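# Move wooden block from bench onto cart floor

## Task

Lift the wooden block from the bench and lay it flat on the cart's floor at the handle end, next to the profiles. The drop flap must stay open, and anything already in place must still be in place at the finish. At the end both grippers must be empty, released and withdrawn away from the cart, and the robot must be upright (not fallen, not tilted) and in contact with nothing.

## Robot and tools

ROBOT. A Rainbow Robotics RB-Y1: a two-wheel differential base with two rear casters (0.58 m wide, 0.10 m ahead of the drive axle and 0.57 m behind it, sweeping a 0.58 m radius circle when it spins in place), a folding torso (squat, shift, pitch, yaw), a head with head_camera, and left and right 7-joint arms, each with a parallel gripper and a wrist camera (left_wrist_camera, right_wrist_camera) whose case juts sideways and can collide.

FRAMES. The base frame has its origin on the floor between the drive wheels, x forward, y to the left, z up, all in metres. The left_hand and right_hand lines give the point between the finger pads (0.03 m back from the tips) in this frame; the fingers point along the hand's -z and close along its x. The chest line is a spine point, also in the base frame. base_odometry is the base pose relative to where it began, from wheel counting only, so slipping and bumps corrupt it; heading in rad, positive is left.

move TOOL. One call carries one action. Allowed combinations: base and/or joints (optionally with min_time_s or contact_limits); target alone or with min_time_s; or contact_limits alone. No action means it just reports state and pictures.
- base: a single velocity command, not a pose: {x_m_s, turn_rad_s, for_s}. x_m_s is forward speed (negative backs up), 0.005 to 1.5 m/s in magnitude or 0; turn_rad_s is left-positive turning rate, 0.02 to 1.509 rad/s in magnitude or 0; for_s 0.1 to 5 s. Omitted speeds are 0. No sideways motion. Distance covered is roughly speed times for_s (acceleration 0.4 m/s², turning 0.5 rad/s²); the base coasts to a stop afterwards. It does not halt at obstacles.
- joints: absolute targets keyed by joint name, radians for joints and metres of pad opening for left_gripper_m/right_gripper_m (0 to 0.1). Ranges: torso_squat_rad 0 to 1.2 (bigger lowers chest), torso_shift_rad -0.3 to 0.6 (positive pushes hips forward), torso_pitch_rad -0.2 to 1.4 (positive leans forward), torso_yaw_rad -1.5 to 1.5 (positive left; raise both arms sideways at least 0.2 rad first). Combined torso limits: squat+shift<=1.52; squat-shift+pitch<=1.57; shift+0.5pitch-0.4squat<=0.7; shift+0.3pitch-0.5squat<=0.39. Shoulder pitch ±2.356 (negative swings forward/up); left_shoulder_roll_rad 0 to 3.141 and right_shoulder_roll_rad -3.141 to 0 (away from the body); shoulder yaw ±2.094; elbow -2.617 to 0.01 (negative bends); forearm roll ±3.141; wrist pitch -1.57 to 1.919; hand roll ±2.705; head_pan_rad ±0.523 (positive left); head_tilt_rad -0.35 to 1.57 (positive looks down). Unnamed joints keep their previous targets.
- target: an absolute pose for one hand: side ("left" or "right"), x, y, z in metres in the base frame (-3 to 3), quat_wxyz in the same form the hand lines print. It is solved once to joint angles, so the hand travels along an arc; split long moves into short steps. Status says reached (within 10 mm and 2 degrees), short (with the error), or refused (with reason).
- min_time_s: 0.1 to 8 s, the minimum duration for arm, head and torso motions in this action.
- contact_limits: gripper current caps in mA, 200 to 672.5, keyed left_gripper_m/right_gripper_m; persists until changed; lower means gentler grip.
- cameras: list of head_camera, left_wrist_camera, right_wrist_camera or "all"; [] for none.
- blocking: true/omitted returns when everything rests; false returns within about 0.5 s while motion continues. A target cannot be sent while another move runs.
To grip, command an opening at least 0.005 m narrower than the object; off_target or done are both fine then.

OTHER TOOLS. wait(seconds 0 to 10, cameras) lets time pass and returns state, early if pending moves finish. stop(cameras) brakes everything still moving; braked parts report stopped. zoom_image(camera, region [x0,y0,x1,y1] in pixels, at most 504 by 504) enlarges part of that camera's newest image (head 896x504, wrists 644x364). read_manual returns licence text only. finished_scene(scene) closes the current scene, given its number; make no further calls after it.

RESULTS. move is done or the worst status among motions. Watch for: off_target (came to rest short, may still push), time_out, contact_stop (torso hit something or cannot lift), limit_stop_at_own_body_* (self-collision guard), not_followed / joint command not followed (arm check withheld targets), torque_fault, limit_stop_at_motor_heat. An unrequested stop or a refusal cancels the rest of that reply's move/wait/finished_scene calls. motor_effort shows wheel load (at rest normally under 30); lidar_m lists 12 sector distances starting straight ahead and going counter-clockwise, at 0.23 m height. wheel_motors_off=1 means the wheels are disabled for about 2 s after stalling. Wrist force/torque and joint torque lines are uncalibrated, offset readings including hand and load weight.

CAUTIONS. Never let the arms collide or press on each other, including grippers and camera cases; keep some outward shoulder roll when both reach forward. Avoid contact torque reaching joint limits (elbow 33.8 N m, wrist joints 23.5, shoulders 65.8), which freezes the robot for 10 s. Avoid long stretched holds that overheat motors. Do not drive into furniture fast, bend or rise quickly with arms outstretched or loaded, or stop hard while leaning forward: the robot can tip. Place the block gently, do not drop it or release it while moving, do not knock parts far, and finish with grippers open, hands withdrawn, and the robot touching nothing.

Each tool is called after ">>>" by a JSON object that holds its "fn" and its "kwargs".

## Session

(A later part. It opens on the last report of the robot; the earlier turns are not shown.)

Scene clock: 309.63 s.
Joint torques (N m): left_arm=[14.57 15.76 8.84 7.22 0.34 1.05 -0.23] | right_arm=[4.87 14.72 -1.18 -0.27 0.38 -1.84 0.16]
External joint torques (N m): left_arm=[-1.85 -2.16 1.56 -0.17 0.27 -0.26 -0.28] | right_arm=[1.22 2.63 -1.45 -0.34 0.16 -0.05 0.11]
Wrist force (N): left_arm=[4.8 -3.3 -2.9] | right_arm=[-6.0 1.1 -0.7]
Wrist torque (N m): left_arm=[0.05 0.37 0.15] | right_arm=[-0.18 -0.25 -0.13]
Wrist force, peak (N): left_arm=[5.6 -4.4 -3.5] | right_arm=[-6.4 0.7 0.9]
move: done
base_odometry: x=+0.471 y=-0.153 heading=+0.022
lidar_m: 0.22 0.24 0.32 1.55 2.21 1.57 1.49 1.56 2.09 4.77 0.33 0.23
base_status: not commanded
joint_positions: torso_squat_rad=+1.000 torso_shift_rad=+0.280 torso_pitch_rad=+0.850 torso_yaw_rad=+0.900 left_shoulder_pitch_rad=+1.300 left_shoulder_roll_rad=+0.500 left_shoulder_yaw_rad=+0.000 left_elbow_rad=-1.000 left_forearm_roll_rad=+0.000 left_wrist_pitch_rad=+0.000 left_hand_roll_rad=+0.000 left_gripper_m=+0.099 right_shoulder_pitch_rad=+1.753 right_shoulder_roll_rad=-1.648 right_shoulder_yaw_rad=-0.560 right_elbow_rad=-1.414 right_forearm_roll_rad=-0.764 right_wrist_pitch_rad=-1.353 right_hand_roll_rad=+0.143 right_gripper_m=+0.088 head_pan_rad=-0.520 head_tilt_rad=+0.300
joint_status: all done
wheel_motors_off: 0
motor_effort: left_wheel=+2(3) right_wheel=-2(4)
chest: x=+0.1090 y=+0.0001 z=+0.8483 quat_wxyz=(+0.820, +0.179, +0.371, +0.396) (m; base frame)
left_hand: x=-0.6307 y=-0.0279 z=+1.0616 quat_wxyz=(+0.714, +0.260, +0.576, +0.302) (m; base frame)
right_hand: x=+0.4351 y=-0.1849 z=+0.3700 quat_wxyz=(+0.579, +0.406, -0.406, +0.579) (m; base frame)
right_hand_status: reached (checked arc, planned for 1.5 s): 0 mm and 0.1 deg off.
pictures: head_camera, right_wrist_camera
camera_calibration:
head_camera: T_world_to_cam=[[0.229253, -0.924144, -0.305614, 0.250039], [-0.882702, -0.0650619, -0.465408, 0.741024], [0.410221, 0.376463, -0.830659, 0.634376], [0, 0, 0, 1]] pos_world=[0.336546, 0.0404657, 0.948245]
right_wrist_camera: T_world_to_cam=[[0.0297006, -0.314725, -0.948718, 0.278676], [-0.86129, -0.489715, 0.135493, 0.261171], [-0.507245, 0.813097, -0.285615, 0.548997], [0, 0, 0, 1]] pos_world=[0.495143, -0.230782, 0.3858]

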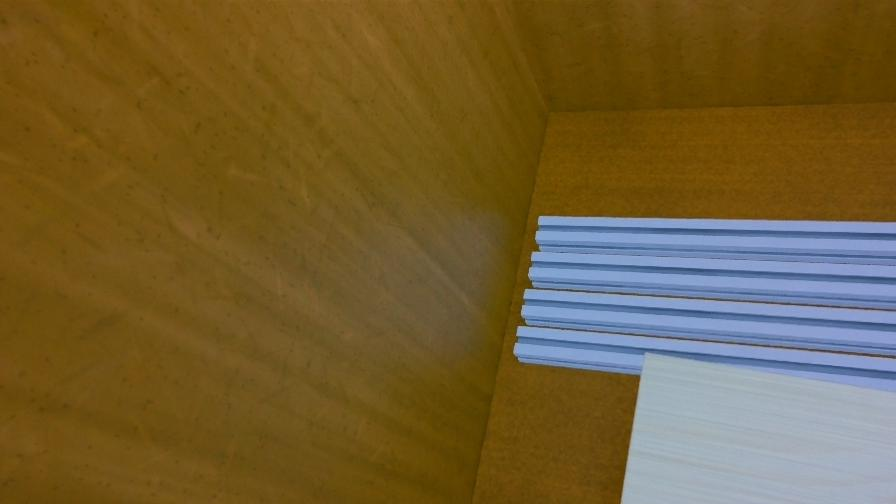

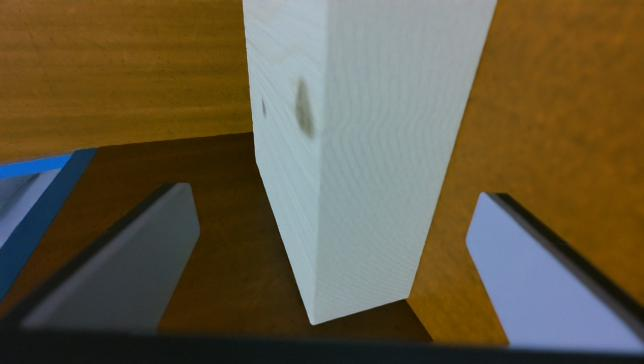

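>>> {"fn": "move", "kwargs": {"joints": {"right_gripper_m":0.0}}}

>>> {"fn": "move", "kwargs": {"target": {"side":"right","x":0.425,"y":-0.175,"z":0.346,"quat_wxyz":[0.5792,0.4056,-0.4056,0.5792]}, "min_time_s": 1.5, "cameras": ["right_wrist_camera"]}}

>>> {"fn": "move", "kwargs": {"target": {"side":"right","x":0.425,"y":-0.1,"z":0.346,"quat_wxyz":[0.5792,0.4056,-0.4056,0.5792]}, "min_time_s": 3, "cameras": ["head_camera","right_wrist_camera"]}}

Scene clock: 312.60 s.
Joint torques (N m): left_arm=[14.54 15.86 8.67 7.26 0.25 1.09 -0.19] | right_arm=[4.58 14.27 -1.45 -0.57 0.42 -1.78 0.3]
External joint torques (N m): left_arm=[-1.87 -2.06 1.39 -0.13 0.19 -0.21 -0.23] | right_arm=[0.93 2.18 -1.72 -0.64 0.2 0.01 0.25]
Wrist force (N): left_arm=[4.8 -3.7 -2.5] | right_arm=[-5.5 0.7 -0.7]
Wrist torque (N m): left_arm=[0.06 0.39 0.15] | right_arm=[-0.14 -0.23 -0.13]
Wrist force, peak (N): left_arm=[6.0 -4.0 -3.2] | right_arm=[-6.3 0.9 -1.0]
move: done
base_odometry: x=+0.471 y=-0.153 heading=+0.022
lidar_m: 0.22 0.24 0.33 1.56 2.21 1.58 1.49 1.56 2.06 4.77 0.35 0.24
base_status: not commanded
joint_positions: torso_squat_rad=+1.000 torso_shift_rad=+0.280 torso_pitch_rad=+0.850 torso_yaw_rad=+0.900 left_shoulder_pitch_rad=+1.300 left_shoulder_roll_rad=+0.500 left_shoulder_yaw_rad=+0.000 left_elbow_rad=-1.000 left_forearm_roll_rad=+0.000 left_wrist_pitch_rad=+0.000 left_hand_roll_rad=+0.000 left_gripper_m=+0.099 right_shoulder_pitch_rad=+1.753 right_shoulder_roll_rad=-1.648 right_shoulder_yaw_rad=-0.560 right_elbow_rad=-1.414 right_forearm_roll_rad=-0.764 right_wrist_pitch_rad=-1.353 right_hand_roll_rad=+0.143 right_gripper_m=+0.000 head_pan_rad=-0.520 head_tilt_rad=+0.300
joint_status: all done
wheel_motors_off: 0
motor_effort: left_wheel=+1(3) right_wheel=-1(4)
chest: x=+0.1090 y=+0.0001 z=+0.8483 quat_wxyz=(+0.820, +0.179, +0.371, +0.396) (m; base frame)
left_hand: x=-0.6307 y=-0.0279 z=+1.0616 quat_wxyz=(+0.714, +0.260, +0.576, +0.302) (m; base frame)
right_hand: x=+0.4351 y=-0.1849 z=+0.3700 quat_wxyz=(+0.579, +0.406, -0.406, +0.579) (m; base frame)
pictures: none

Scene clock: 314.43 s.
Joint torques (N m): left_arm=[14.48 15.58 8.51 7.25 0.29 1.08 -0.22] | right_arm=[1.14 10.25 1.75 0.79 0.01 -2.04 0.24]
External joint torques (N m): left_arm=[-1.94 -2.34 1.23 -0.14 0.23 -0.23 -0.26] | right_arm=[-1.72 -0.11 0.79 0.99 -0.34 -0.29 0.19]
Wrist force (N): left_arm=[4.9 -3.2 -2.9] | right_arm=[-5.1 1.0 -0.6]
Wrist torque (N m): left_arm=[-0.04 0.37 0.10] | right_arm=[-0.21 -0.18 -0.16]
Wrist force, peak (N): left_arm=[6.3 -4.0 -2.4] | right_arm=[-6.2 0.9 -0.4]
move: done
base_odometry: x=+0.471 y=-0.153 heading=+0.022
lidar_m: 0.22 0.24 0.33 1.56 2.22 1.56 1.49 1.56 2.07 4.77 0.35 0.23
base_status: not commanded
joint_positions: torso_squat_rad=+1.000 torso_shift_rad=+0.280 torso_pitch_rad=+0.850 torso_yaw_rad=+0.900 left_shoulder_pitch_rad=+1.300 left_shoulder_roll_rad=+0.500 left_shoulder_yaw_rad=+0.000 left_elbow_rad=-1.000 left_forearm_roll_rad=+0.000 left_wrist_pitch_rad=+0.000 left_hand_roll_rad=+0.000 left_gripper_m=+0.099 right_shoulder_pitch_rad=+1.660 right_shoulder_roll_rad=-1.771 right_shoulder_yaw_rad=-0.362 right_elbow_rad=-1.370 right_forearm_roll_rad=-0.899 right_wrist_pitch_rad=-1.384 right_hand_roll_rad=+0.227 right_gripper_m=+0.000 head_pan_rad=-0.520 head_tilt_rad=+0.300
joint_status: all done
wheel_motors_off: 0
motor_effort: left_wheel=+2(2) right_wheel=-1(4)
chest: x=+0.1090 y=+0.0001 z=+0.8483 quat_wxyz=(+0.820, +0.179, +0.371, +0.396) (m; base frame)
left_hand: x=-0.6307 y=-0.0279 z=+1.0616 quat_wxyz=(+0.714, +0.260, +0.576, +0.302) (m; base frame)
right_hand: x=+0.4258 y=-0.1752 z=+0.3464 quat_wxyz=(+0.580, +0.403, -0.402, +0.583) (m; base frame)
right_hand_status: reached (checked arc, planned for 1.5 s): 1 mm and 0.7 deg off.
pictures: right_wrist_camera
camera_calibration:
right_wrist_camera: T_world_to_cam=[[0.0318407, -0.327444, -0.944334, 0.254881], [-0.859383, -0.491389, 0.141411, 0.257936], [-0.51034, 0.807042, -0.297046, 0.533733], [0, 0, 0, 1]] pos_world=[0.485935, -0.220539, 0.362762]

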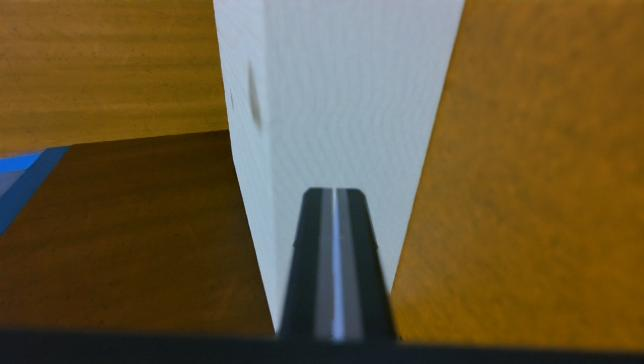

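Scene clock: 317.77 s.
Joint torques (N m): left_arm=[14.72 15.66 8.46 7.23 0.33 1.07 -0.22] | right_arm=[-2.44 8.67 -4.72 -4.62 0.77 -1.51 0.34]
External joint torques (N m): left_arm=[-1.7 -2.26 1.18 -0.16 0.27 -0.23 -0.27] | right_arm=[-3.74 -0.3 -3.8 -2.68 0.35 0.24 0.3]
Wrist force (N): left_arm=[5.3 -3.2 -2.5] | right_arm=[-6.2 -0.1 8.3]
Wrist torque (N m): left_arm=[0.02 0.42 0.16] | right_arm=[-0.27 -0.28 -0.18]
Wrist force, peak (N): left_arm=[5.7 -4.6 -2.6] | right_arm=[-9.1 0.1 7.9]
move: done
base_odometry: x=+0.471 y=-0.153 heading=+0.022
lidar_m: 0.23 0.23 0.32 1.55 2.21 1.57 1.50 1.56 2.08 4.77 0.36 0.24
base_status: not commanded
joint_positions: torso_squat_rad=+1.000 torso_shift_rad=+0.280 torso_pitch_rad=+0.850 torso_yaw_rad=+0.900 left_shoulder_pitch_rad=+1.300 left_shoulder_roll_rad=+0.500 left_shoulder_yaw_rad=+0.000 left_elbow_rad=-1.000 left_forearm_roll_rad=+0.000 left_wrist_pitch_rad=+0.000 left_hand_roll_rad=+0.000 left_gripper_m=+0.099 right_shoulder_pitch_rad=+1.652 right_shoulder_roll_rad=-1.734 right_shoulder_yaw_rad=-0.576 right_elbow_rad=-1.595 right_forearm_roll_rad=-0.853 right_wrist_pitch_rad=-1.093 right_hand_roll_rad=+0.245 right_gripper_m=+0.000 head_pan_rad=-0.520 head_tilt_rad=+0.300
joint_status: all done
wheel_motors_off: 0
motor_effort: left_wheel=+0(2) right_wheel=+0(3)
chest: x=+0.1090 y=+0.0001 z=+0.8483 quat_wxyz=(+0.820, +0.179, +0.371, +0.396) (m; base frame)
left_hand: x=-0.6307 y=-0.0278 z=+1.0616 quat_wxyz=(+0.714, +0.260, +0.576, +0.302) (m; base frame)
right_hand: x=+0.4248 y=-0.1009 z=+0.3457 quat_wxyz=(+0.579, +0.405, -0.405, +0.579) (m; base frame)
right_hand_status: reached (checked arc, planned for 3.0 s): 1 mm and 0.0 deg off.
pictures: head_camera, right_wrist_camera
camera_calibration:
head_camera: T_world_to_cam=[[0.229217, -0.924179, -0.305538, 0.249888], [-0.882704, -0.065066, -0.465403, 0.741013], [0.410235, 0.376377, -0.830691, 0.634442], [0, 0, 0, 1]] pos_world=[0.336546, 0.0403658, 0.948245]
right_wrist_camera: T_world_to_cam=[[0.0288161, -0.317611, -0.947783, 0.282148], [-0.861434, -0.488865, 0.137633, 0.296091], [-0.507052, 0.812486, -0.287688, 0.469003], [0, 0, 0, 1]] pos_world=[0.484741, -0.146696, 0.36159]

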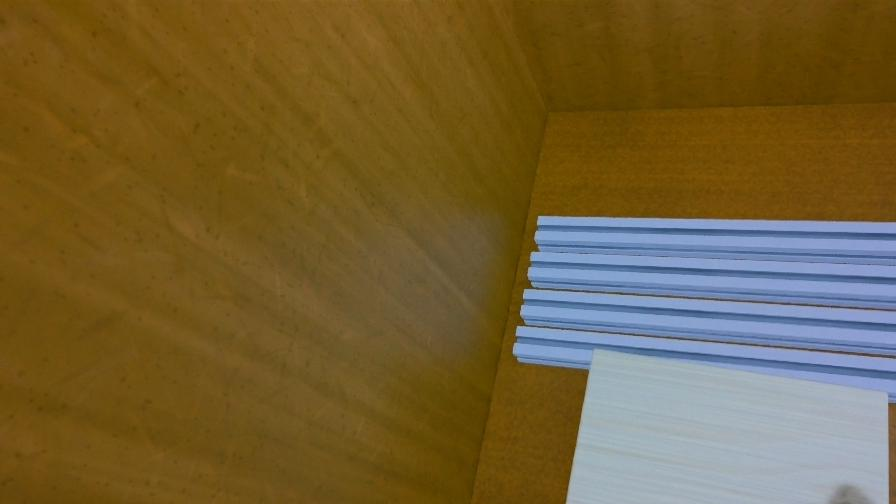

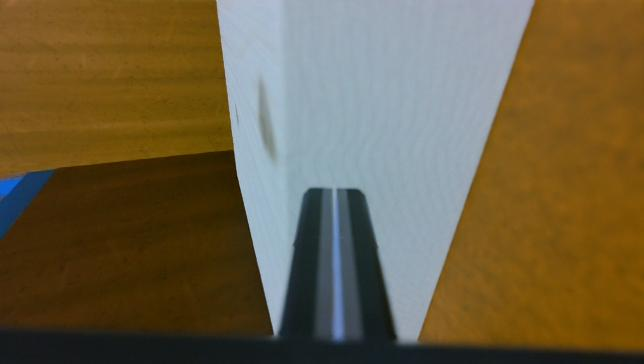

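>>> {"fn": "move", "kwargs": {"target": {"side":"right","x":0.427,"y":-0.04,"z":0.346,"quat_wxyz":[0.5792,0.4056,-0.4056,0.5792]}, "min_time_s": 3, "cameras": ["head_camera","right_wrist_camera"]}}

Scene clock: 321.97 s.
Joint torques (N m): left_arm=[14.75 15.68 8.78 7.35 0.24 1.13 -0.21] | right_arm=[-5.01 4.85 -6.11 -6.3 0.25 -2.87 0.31]
External joint torques (N m): left_arm=[-1.66 -2.24 1.5 -0.04 0.18 -0.17 -0.25] | right_arm=[-4.52 -2.41 -3.96 -3.1 -0.24 -1.14 0.26]
Wrist force (N): left_arm=[5.3 -3.9 -2.5] | right_arm=[-10.7 1.8 3.6]
Wrist torque (N m): left_arm=[0.09 0.44 0.14] | right_arm=[-0.18 -0.12 -0.17]
Wrist force, peak (N): left_arm=[6.0 -3.8 -3.0] | right_arm=[-4.8 2.9 13.3]
move: done
base_odometry: x=+0.471 y=-0.153 heading=+0.022
lidar_m: 0.22 0.24 0.33 1.55 2.23 1.58 1.50 1.56 2.07 4.77 0.35 0.24
base_status: not commanded
joint_positions: torso_squat_rad=+1.000 torso_shift_rad=+0.280 torso_pitch_rad=+0.850 torso_yaw_rad=+0.900 left_shoulder_pitch_rad=+1.300 left_shoulder_roll_rad=+0.500 left_shoulder_yaw_rad=+0.000 left_elbow_rad=-1.000 left_forearm_roll_rad=+0.000 left_wrist_pitch_rad=+0.000 left_hand_roll_rad=+0.000 left_gripper_m=+0.099 right_shoulder_pitch_rad=+1.606 right_shoulder_roll_rad=-1.775 right_shoulder_yaw_rad=-0.651 right_elbow_rad=-1.720 right_forearm_roll_rad=-0.919 right_wrist_pitch_rad=-0.903 right_hand_roll_rad=+0.296 right_gripper_m=+0.000 head_pan_rad=-0.520 head_tilt_rad=+0.300
joint_status: all done
wheel_motors_off: 0
motor_effort: left_wheel=+0(1) right_wheel=+0(3)
chest: x=+0.1090 y=+0.0000 z=+0.8483 quat_wxyz=(+0.820, +0.179, +0.371, +0.396) (m; base frame)
left_hand: x=-0.6307 y=-0.0277 z=+1.0616 quat_wxyz=(+0.714, +0.260, +0.576, +0.302) (m; base frame)
right_hand: x=+0.4265 y=-0.0413 z=+0.3457 quat_wxyz=(+0.580, +0.406, -0.404, +0.580) (m; base frame)
right_hand_status: reached (checked arc, planned for 3.0 s): 1 mm and 0.2 deg off.
pictures: head_camera, right_wrist_camera
camera_calibration:
head_camera: T_world_to_cam=[[0.229217, -0.924179, -0.305538, 0.249888], [-0.882704, -0.065066, -0.465403, 0.741013], [0.410235, 0.376377, -0.830691, 0.634442], [0, 0, 0, 1]] pos_world=[0.336546, 0.0403658, 0.948245]
right_wrist_camera: T_world_to_cam=[[0.0276994, -0.319238, -0.94727, 0.301266], [-0.860111, -0.490479, 0.140145, 0.32512], [-0.509355, 0.810875, -0.288166, 0.422558], [0, 0, 0, 1]] pos_world=[0.486526, -0.0870019, 0.361583]

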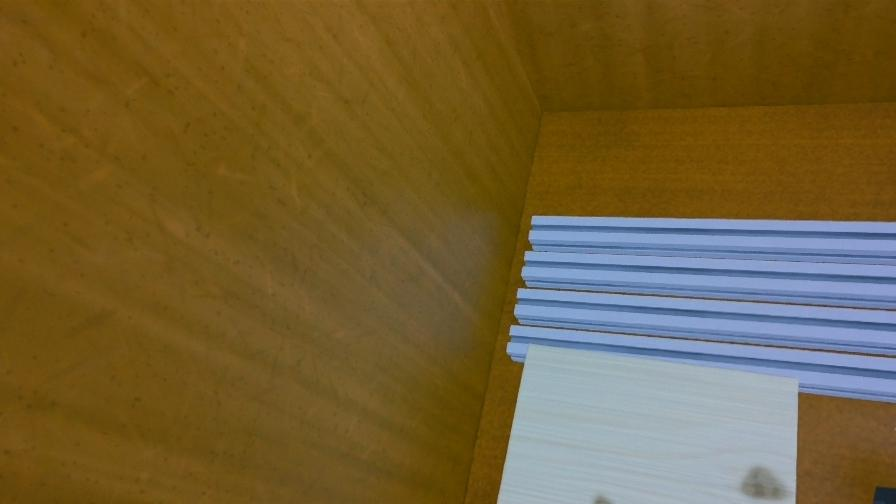

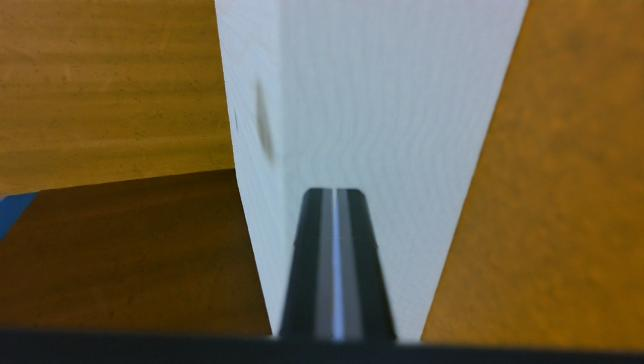

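>>> {"fn": "move", "kwargs": {"target": {"side":"right","x":0.427,"y":-0.1,"z":0.39,"quat_wxyz":[0.5792,0.4056,-0.4056,0.5792]}, "min_time_s": 2}}

>>> {"fn": "move", "kwargs": {"joints": {"torso_squat_rad":0.65,"torso_shift_rad":0.2}, "min_time_s": 3}}

>>> {"fn": "move", "kwargs": {"joints": {"torso_squat_rad":0.2,"torso_shift_rad":0.15}, "min_time_s": 3, "cameras": ["head_camera","right_wrist_camera"]}}

Scene clock: 326.27 s.
Joint torques (N m): left_arm=[14.37 15.39 8.55 7.19 0.29 1.02 -0.23] | right_arm=[4.43 12.79 -4.16 -3.21 0.37 -2.02 -0.22]
External joint torques (N m): left_arm=[-2.05 -2.53 1.27 -0.2 0.23 -0.28 -0.27] | right_arm=[1.8 2.77 -2.1 -0.68 0.11 -0.23 -0.26]
Wrist force (N): left_arm=[4.9 -3.3 -2.8] | right_arm=[-5.7 0.8 -0.9]
Wrist torque (N m): left_arm=[0.06 0.38 0.14] | right_arm=[-0.15 -0.24 0.08]
Wrist force, peak (N): left_arm=[5.8 -4.5 -2.6] | right_arm=[-11.2 1.6 4.3]
move: done
base_odometry: x=+0.471 y=-0.153 heading=+0.022
lidar_m: 0.22 0.24 0.33 1.58 2.23 1.57 1.50 1.56 2.08 4.77 0.35 0.23
base_status: not commanded
joint_positions: torso_squat_rad=+1.000 torso_shift_rad=+0.280 torso_pitch_rad=+0.850 torso_yaw_rad=+0.900 left_shoulder_pitch_rad=+1.300 left_shoulder_roll_rad=+0.500 left_shoulder_yaw_rad=+0.000 left_elbow_rad=-1.000 left_forearm_roll_rad=+0.000 left_wrist_pitch_rad=+0.000 left_hand_roll_rad=+0.000 left_gripper_m=+0.099 right_shoulder_pitch_rad=+1.707 right_shoulder_roll_rad=-1.515 right_shoulder_yaw_rad=-0.786 right_elbow_rad=-1.789 right_forearm_roll_rad=-0.661 right_wrist_pitch_rad=-0.951 right_hand_roll_rad=+0.141 right_gripper_m=+0.000 head_pan_rad=-0.520 head_tilt_rad=+0.300
joint_status: all done
wheel_motors_off: 0
motor_effort: left_wheel=+1(1) right_wheel=+1(2)
chest: x=+0.1090 y=+0.0000 z=+0.8483 quat_wxyz=(+0.820, +0.179, +0.371, +0.396) (m; base frame)
left_hand: x=-0.6307 y=-0.0278 z=+1.0615 quat_wxyz=(+0.714, +0.260, +0.576, +0.302) (m; base frame)
right_hand: x=+0.4273 y=-0.0996 z=+0.3892 quat_wxyz=(+0.578, +0.404, -0.411, +0.578) (m; base frame)
right_hand_status: reached (checked arc, planned for 2.0 s): 1 mm and 0.7 deg off.
pictures: none

Scene clock: 329.57 s.
Joint torques (N m): left_arm=[14.58 15.63 8.51 7.27 0.23 1.15 -0.14] | right_arm=[4.34 12.79 -3.97 -3.06 0.36 -2.01 -0.13]
External joint torques (N m): left_arm=[-1.83 -2.3 1.23 -0.12 0.16 -0.15 -0.19] | right_arm=[1.71 2.78 -1.92 -0.53 0.1 -0.22 -0.18]
Wrist force (N): left_arm=[5.0 -3.0 -2.7] | right_arm=[-5.3 0.5 -0.4]
Wrist torque (N m): left_arm=[-0.03 0.39 0.10] | right_arm=[-0.12 -0.22 0.06]
Wrist force, peak (N): left_arm=[5.9 -3.9 -3.2] | right_arm=[-6.2 0.9 -0.7]
move: done
base_odometry: x=+0.471 y=-0.153 heading=+0.022
lidar_m: 0.23 0.23 0.33 1.55 2.23 1.57 1.50 1.56 2.08 4.77 0.35 0.24
base_status: not commanded
joint_positions: torso_squat_rad=+0.650 torso_shift_rad=+0.200 torso_pitch_rad=+0.850 torso_yaw_rad=+0.900 left_shoulder_pitch_rad=+1.300 left_shoulder_roll_rad=+0.500 left_shoulder_yaw_rad=+0.000 left_elbow_rad=-1.000 left_forearm_roll_rad=+0.000 left_wrist_pitch_rad=+0.000 left_hand_roll_rad=+0.000 left_gripper_m=+0.099 right_shoulder_pitch_rad=+1.707 right_shoulder_roll_rad=-1.515 right_shoulder_yaw_rad=-0.786 right_elbow_rad=-1.789 right_forearm_roll_rad=-0.661 right_wrist_pitch_rad=-0.951 right_hand_roll_rad=+0.141 right_gripper_m=+0.000 head_pan_rad=-0.520 head_tilt_rad=+0.300
joint_status: all done
wheel_motors_off: 0
motor_effort: left_wheel=+0(1) right_wheel=-1(2)
chest: x=+0.1153 y=+0.0001 z=+1.0308 quat_wxyz=(+0.820, +0.179, +0.371, +0.396) (m; base frame)
left_hand: x=-0.6244 y=-0.0278 z=+1.2444 quat_wxyz=(+0.714, +0.260, +0.576, +0.302) (m; base frame)
right_hand: x=+0.4334 y=-0.0996 z=+0.5716 quat_wxyz=(+0.578, +0.404, -0.411, +0.578) (m; base frame)
pictures: none

Scene clock: 332.87 s.
Joint torques (N m): left_arm=[14.6 15.89 8.7 7.42 0.21 1.05 -0.24] | right_arm=[4.36 12.73 -4.26 -3.07 0.46 -2.11 -0.13]
External joint torques (N m): left_arm=[-1.81 -2.03 1.41 0.03 0.14 -0.26 -0.29] | right_arm=[1.74 2.71 -2.21 -0.54 0.2 -0.31 -0.18]
Wrist force (N): left_arm=[5.1 -3.1 -2.7] | right_arm=[-5.5 0.7 -0.3]
Wrist torque (N m): left_arm=[0.00 0.41 0.13] | right_arm=[-0.15 -0.23 0.08]
Wrist force, peak (N): left_arm=[6.0 -3.8 -2.7] | right_arm=[-6.2 1.1 -0.8]
move: done
base_odometry: x=+0.471 y=-0.153 heading=+0.022
lidar_m: 0.22 0.25 0.32 1.56 2.22 1.57 1.50 1.57 2.09 4.77 0.34 0.24
base_status: not commanded
joint_positions: torso_squat_rad=+0.200 torso_shift_rad=+0.150 torso_pitch_rad=+0.850 torso_yaw_rad=+0.900 left_shoulder_pitch_rad=+1.300 left_shoulder_roll_rad=+0.500 left_shoulder_yaw_rad=+0.000 left_elbow_rad=-1.000 left_forearm_roll_rad=+0.000 left_wrist_pitch_rad=+0.000 left_hand_roll_rad=+0.000 left_gripper_m=+0.099 right_shoulder_pitch_rad=+1.707 right_shoulder_roll_rad=-1.515 right_shoulder_yaw_rad=-0.786 right_elbow_rad=-1.789 right_forearm_roll_rad=-0.661 right_wrist_pitch_rad=-0.951 right_hand_roll_rad=+0.141 right_gripper_m=+0.000 head_pan_rad=-0.520 head_tilt_rad=+0.300
joint_status: all done
wheel_motors_off: 0
motor_effort: left_wheel=+1(2) right_wheel=+0(4)
chest: x=+0.1071 y=+0.0001 z=+1.1630 quat_wxyz=(+0.820, +0.179, +0.371, +0.396) (m; base frame)
left_hand: x=-0.6325 y=-0.0278 z=+1.3766 quat_wxyz=(+0.714, +0.260, +0.576, +0.302) (m; base frame)
right_hand: x=+0.4252 y=-0.0996 z=+0.7037 quat_wxyz=(+0.578, +0.404, -0.411, +0.578) (m; base frame)
pictures: head_camera, right_wrist_camera
camera_calibration:
head_camera: T_world_to_cam=[[0.229116, -0.924145, -0.305716, 0.346772], [-0.882924, -0.0650757, -0.464984, 0.885392], [0.409818, 0.376459, -0.83086, 0.896829], [0, 0, 0, 1]] pos_world=[0.334747, 0.0404656, 1.26285]
right_wrist_camera: T_world_to_cam=[[0.0347723, -0.311875, -0.949487, 0.621105], [-0.865231, -0.48487, 0.127577, 0.256897], [-0.500166, 0.817089, -0.286704, 0.568044], [0, 0, 0, 1]] pos_world=[0.484794, -0.145874, 0.719817]

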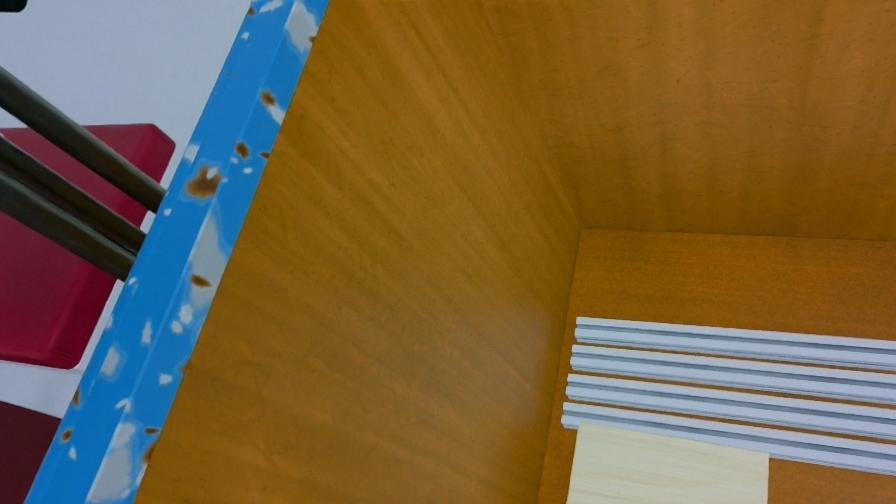

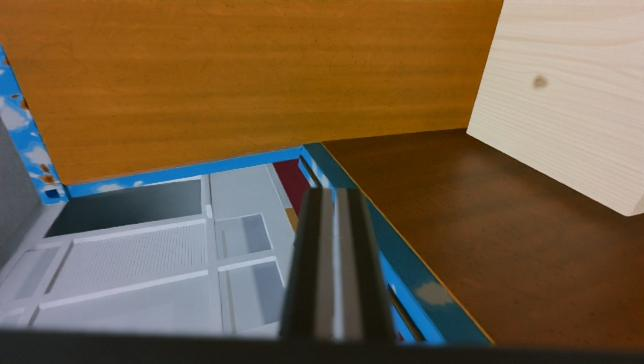

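>>> {"fn": "move", "kwargs": {"base": {"x_m_s":-0.3,"for_s":1.6}, "cameras": ["head_camera"]}}

>>> {"fn": "move", "kwargs": {"joints": {"torso_pitch_rad":0,"torso_yaw_rad":0,"torso_shift_rad":0,"right_shoulder_pitch_rad":0,"right_shoulder_roll_rad":-0.4,"right_shoulder_yaw_rad":0,"right_elbow_rad":-1.5,"left_shoulder_pitch_rad":0,"head_pan_rad":0,"head_tilt_rad":0.8}, "min_time_s": 4, "cameras": ["head_camera"]}}

Scene clock: 336.83 s.
Joint torques (N m): left_arm=[14.82 15.46 8.45 7.25 0.36 1.01 -0.22] | right_arm=[4.26 12.26 -3.69 -2.79 0.28 -1.89 -0.2]
External joint torques (N m): left_arm=[-1.59 -2.46 1.17 -0.14 0.29 -0.29 -0.27] | right_arm=[1.63 2.25 -1.63 -0.25 0.02 -0.1 -0.24]
Wrist force (N): left_arm=[4.9 -2.8 -2.1] | right_arm=[-6.1 0.5 -0.5]
Wrist torque (N m): left_arm=[-0.01 0.42 0.16] | right_arm=[-0.15 -0.26 0.07]
Wrist force, peak (N): left_arm=[5.8 -4.0 -3.1] | right_arm=[-6.4 0.9 -0.4]
move: done
base_odometry: x=-0.009 y=-0.163 heading=+0.023
lidar_m: 0.71 0.74 1.72 4.57 1.51 1.05 1.02 1.07 1.43 3.55 1.04 0.75
base_status: done (sent for 1.6 of 1.6 s)
joint_positions: torso_squat_rad=+0.200 torso_shift_rad=+0.150 torso_pitch_rad=+0.850 torso_yaw_rad=+0.900 left_shoulder_pitch_rad=+1.300 left_shoulder_roll_rad=+0.500 left_shoulder_yaw_rad=+0.000 left_elbow_rad=-1.000 left_forearm_roll_rad=+0.000 left_wrist_pitch_rad=+0.000 left_hand_roll_rad=+0.000 left_gripper_m=+0.099 right_shoulder_pitch_rad=+1.707 right_shoulder_roll_rad=-1.515 right_shoulder_yaw_rad=-0.786 right_elbow_rad=-1.789 right_forearm_roll_rad=-0.661 right_wrist_pitch_rad=-0.951 right_hand_roll_rad=+0.141 right_gripper_m=+0.000 head_pan_rad=-0.520 head_tilt_rad=+0.300
joint_status: not commanded
wheel_motors_off: 0
motor_effort: left_wheel=+8(34) right_wheel=-5(22)
chest: x=+0.1070 y=+0.0001 z=+1.1630 quat_wxyz=(+0.820, +0.179, +0.371, +0.396) (m; base frame)
left_hand: x=-0.6326 y=-0.0278 z=+1.3765 quat_wxyz=(+0.714, +0.260, +0.576, +0.302) (m; base frame)
right_hand: x=+0.4252 y=-0.0996 z=+0.7039 quat_wxyz=(+0.578, +0.404, -0.411, +0.578) (m; base frame)
pictures: head_camera
camera_calibration:
head_camera: T_world_to_cam=[[0.229167, -0.924138, -0.305699, 0.346786], [-0.882857, -0.0650741, -0.465112, 0.88549], [0.409935, 0.376476, -0.830794, 0.89683], [0, 0, 0, 1]] pos_world=[0.334647, 0.0404656, 1.26295]

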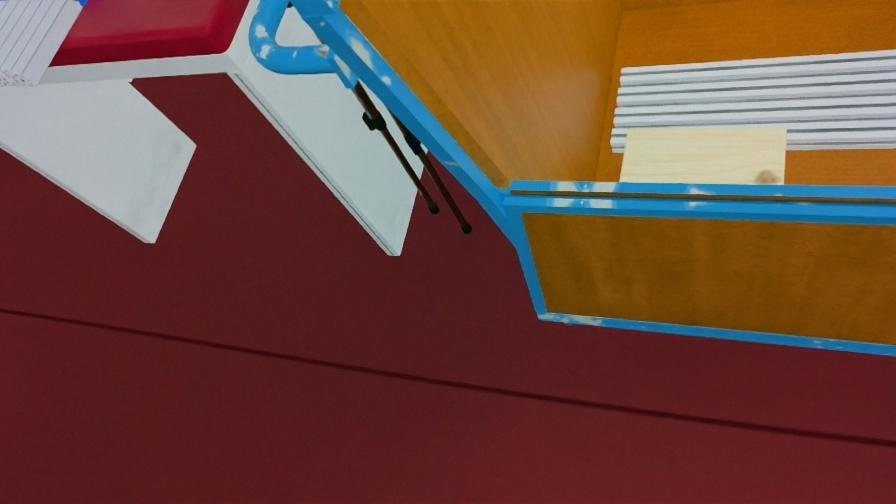

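Scene clock: 341.13 s.
Joint torques (N m): left_arm=[-8.52 10.21 5.6 -7.53 0.35 -1.83 -0.3] | right_arm=[-12.21 -7.12 -3.11 -8.73 0.51 -1.24 -0.28]
External joint torques (N m): left_arm=[0.84 -1.9 0.79 -0.15 0.28 -0.3 -0.27] | right_arm=[-2.14 1.51 1.1 -0.24 -0.13 -0.12 -0.31]
Wrist force (N): left_arm=[-3.8 -1.1 -4.7] | right_arm=[-4.4 0.0 6.5]
Wrist torque (N m): left_arm=[-0.16 -0.09 0.19] | right_arm=[-0.15 -0.21 0.06]
Wrist force, peak (N): left_arm=[2.6 -2.3 -6.9] | right_arm=[-4.3 -0.5 6.6]
move: done
base_odometry: x=-0.009 y=-0.163 heading=+0.023
lidar_m: 0.71 0.74 1.73 4.56 1.51 1.07 1.01 1.06 1.42 3.54 1.05 0.74
base_status: not commanded
joint_positions: torso_squat_rad=+0.200 torso_shift_rad=+0.000 torso_pitch_rad=+0.000 torso_yaw_rad=+0.000 left_shoulder_pitch_rad=+0.000 left_shoulder_roll_rad=+0.500 left_shoulder_yaw_rad=+0.000 left_elbow_rad=-1.000 left_forearm_roll_rad=+0.000 left_wrist_pitch_rad=+0.000 left_hand_roll_rad=+0.000 left_gripper_m=+0.099 right_shoulder_pitch_rad=+0.001 right_shoulder_roll_rad=-0.400 right_shoulder_yaw_rad=+0.000 right_elbow_rad=-1.500 right_forearm_roll_rad=-0.661 right_wrist_pitch_rad=-0.951 right_hand_roll_rad=+0.141 right_gripper_m=+0.000 head_pan_rad=+0.000 head_tilt_rad=+0.800
joint_status: all done
wheel_motors_off: 0
motor_effort: left_wheel=+9(10) right_wheel=-8(9)
chest: x=-0.2280 y=+0.0001 z=+1.2760 quat_wxyz=(+1.000, +0.000, +0.000, +0.000) (m; base frame)
left_hand: x=+0.1957 y=+0.4910 z=+0.8602 quat_wxyz=(+0.850, +0.217, -0.465, -0.119) (m; base frame)
right_hand: x=+0.2001 y=-0.3990 z=+1.2289 quat_wxyz=(+0.340, -0.044, -0.934, -0.106) (m; base frame)
pictures: head_camera
camera_calibration:
head_camera: T_world_to_cam=[[-0.00443931, -0.999504, -0.0311736, 0.0442098], [-0.676395, 0.0259619, -0.736081, 0.998768], [0.736526, 0.017818, -0.676175, 1.09491], [0, 0, 0, 1]] pos_world=[-0.130674, -0.00125112, 1.47691]

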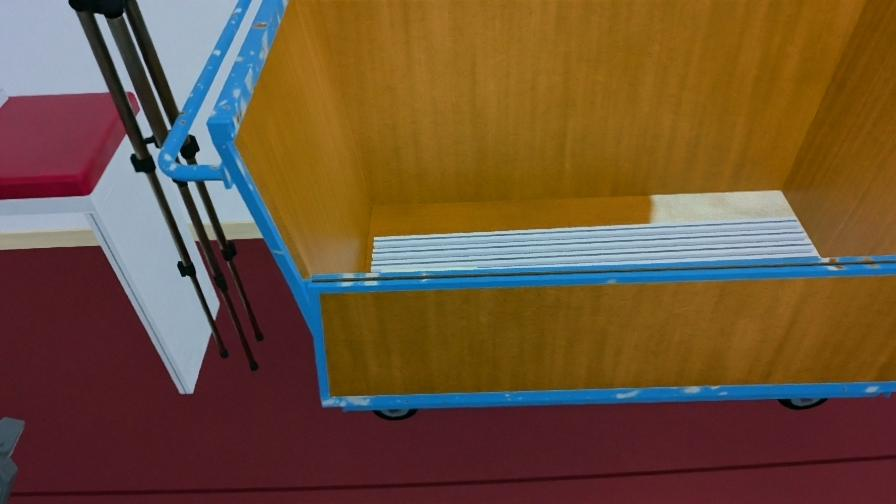

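>>> {"fn": "finished_scene", "kwargs": {"scene": 1}}

The scene is finished: the task was done.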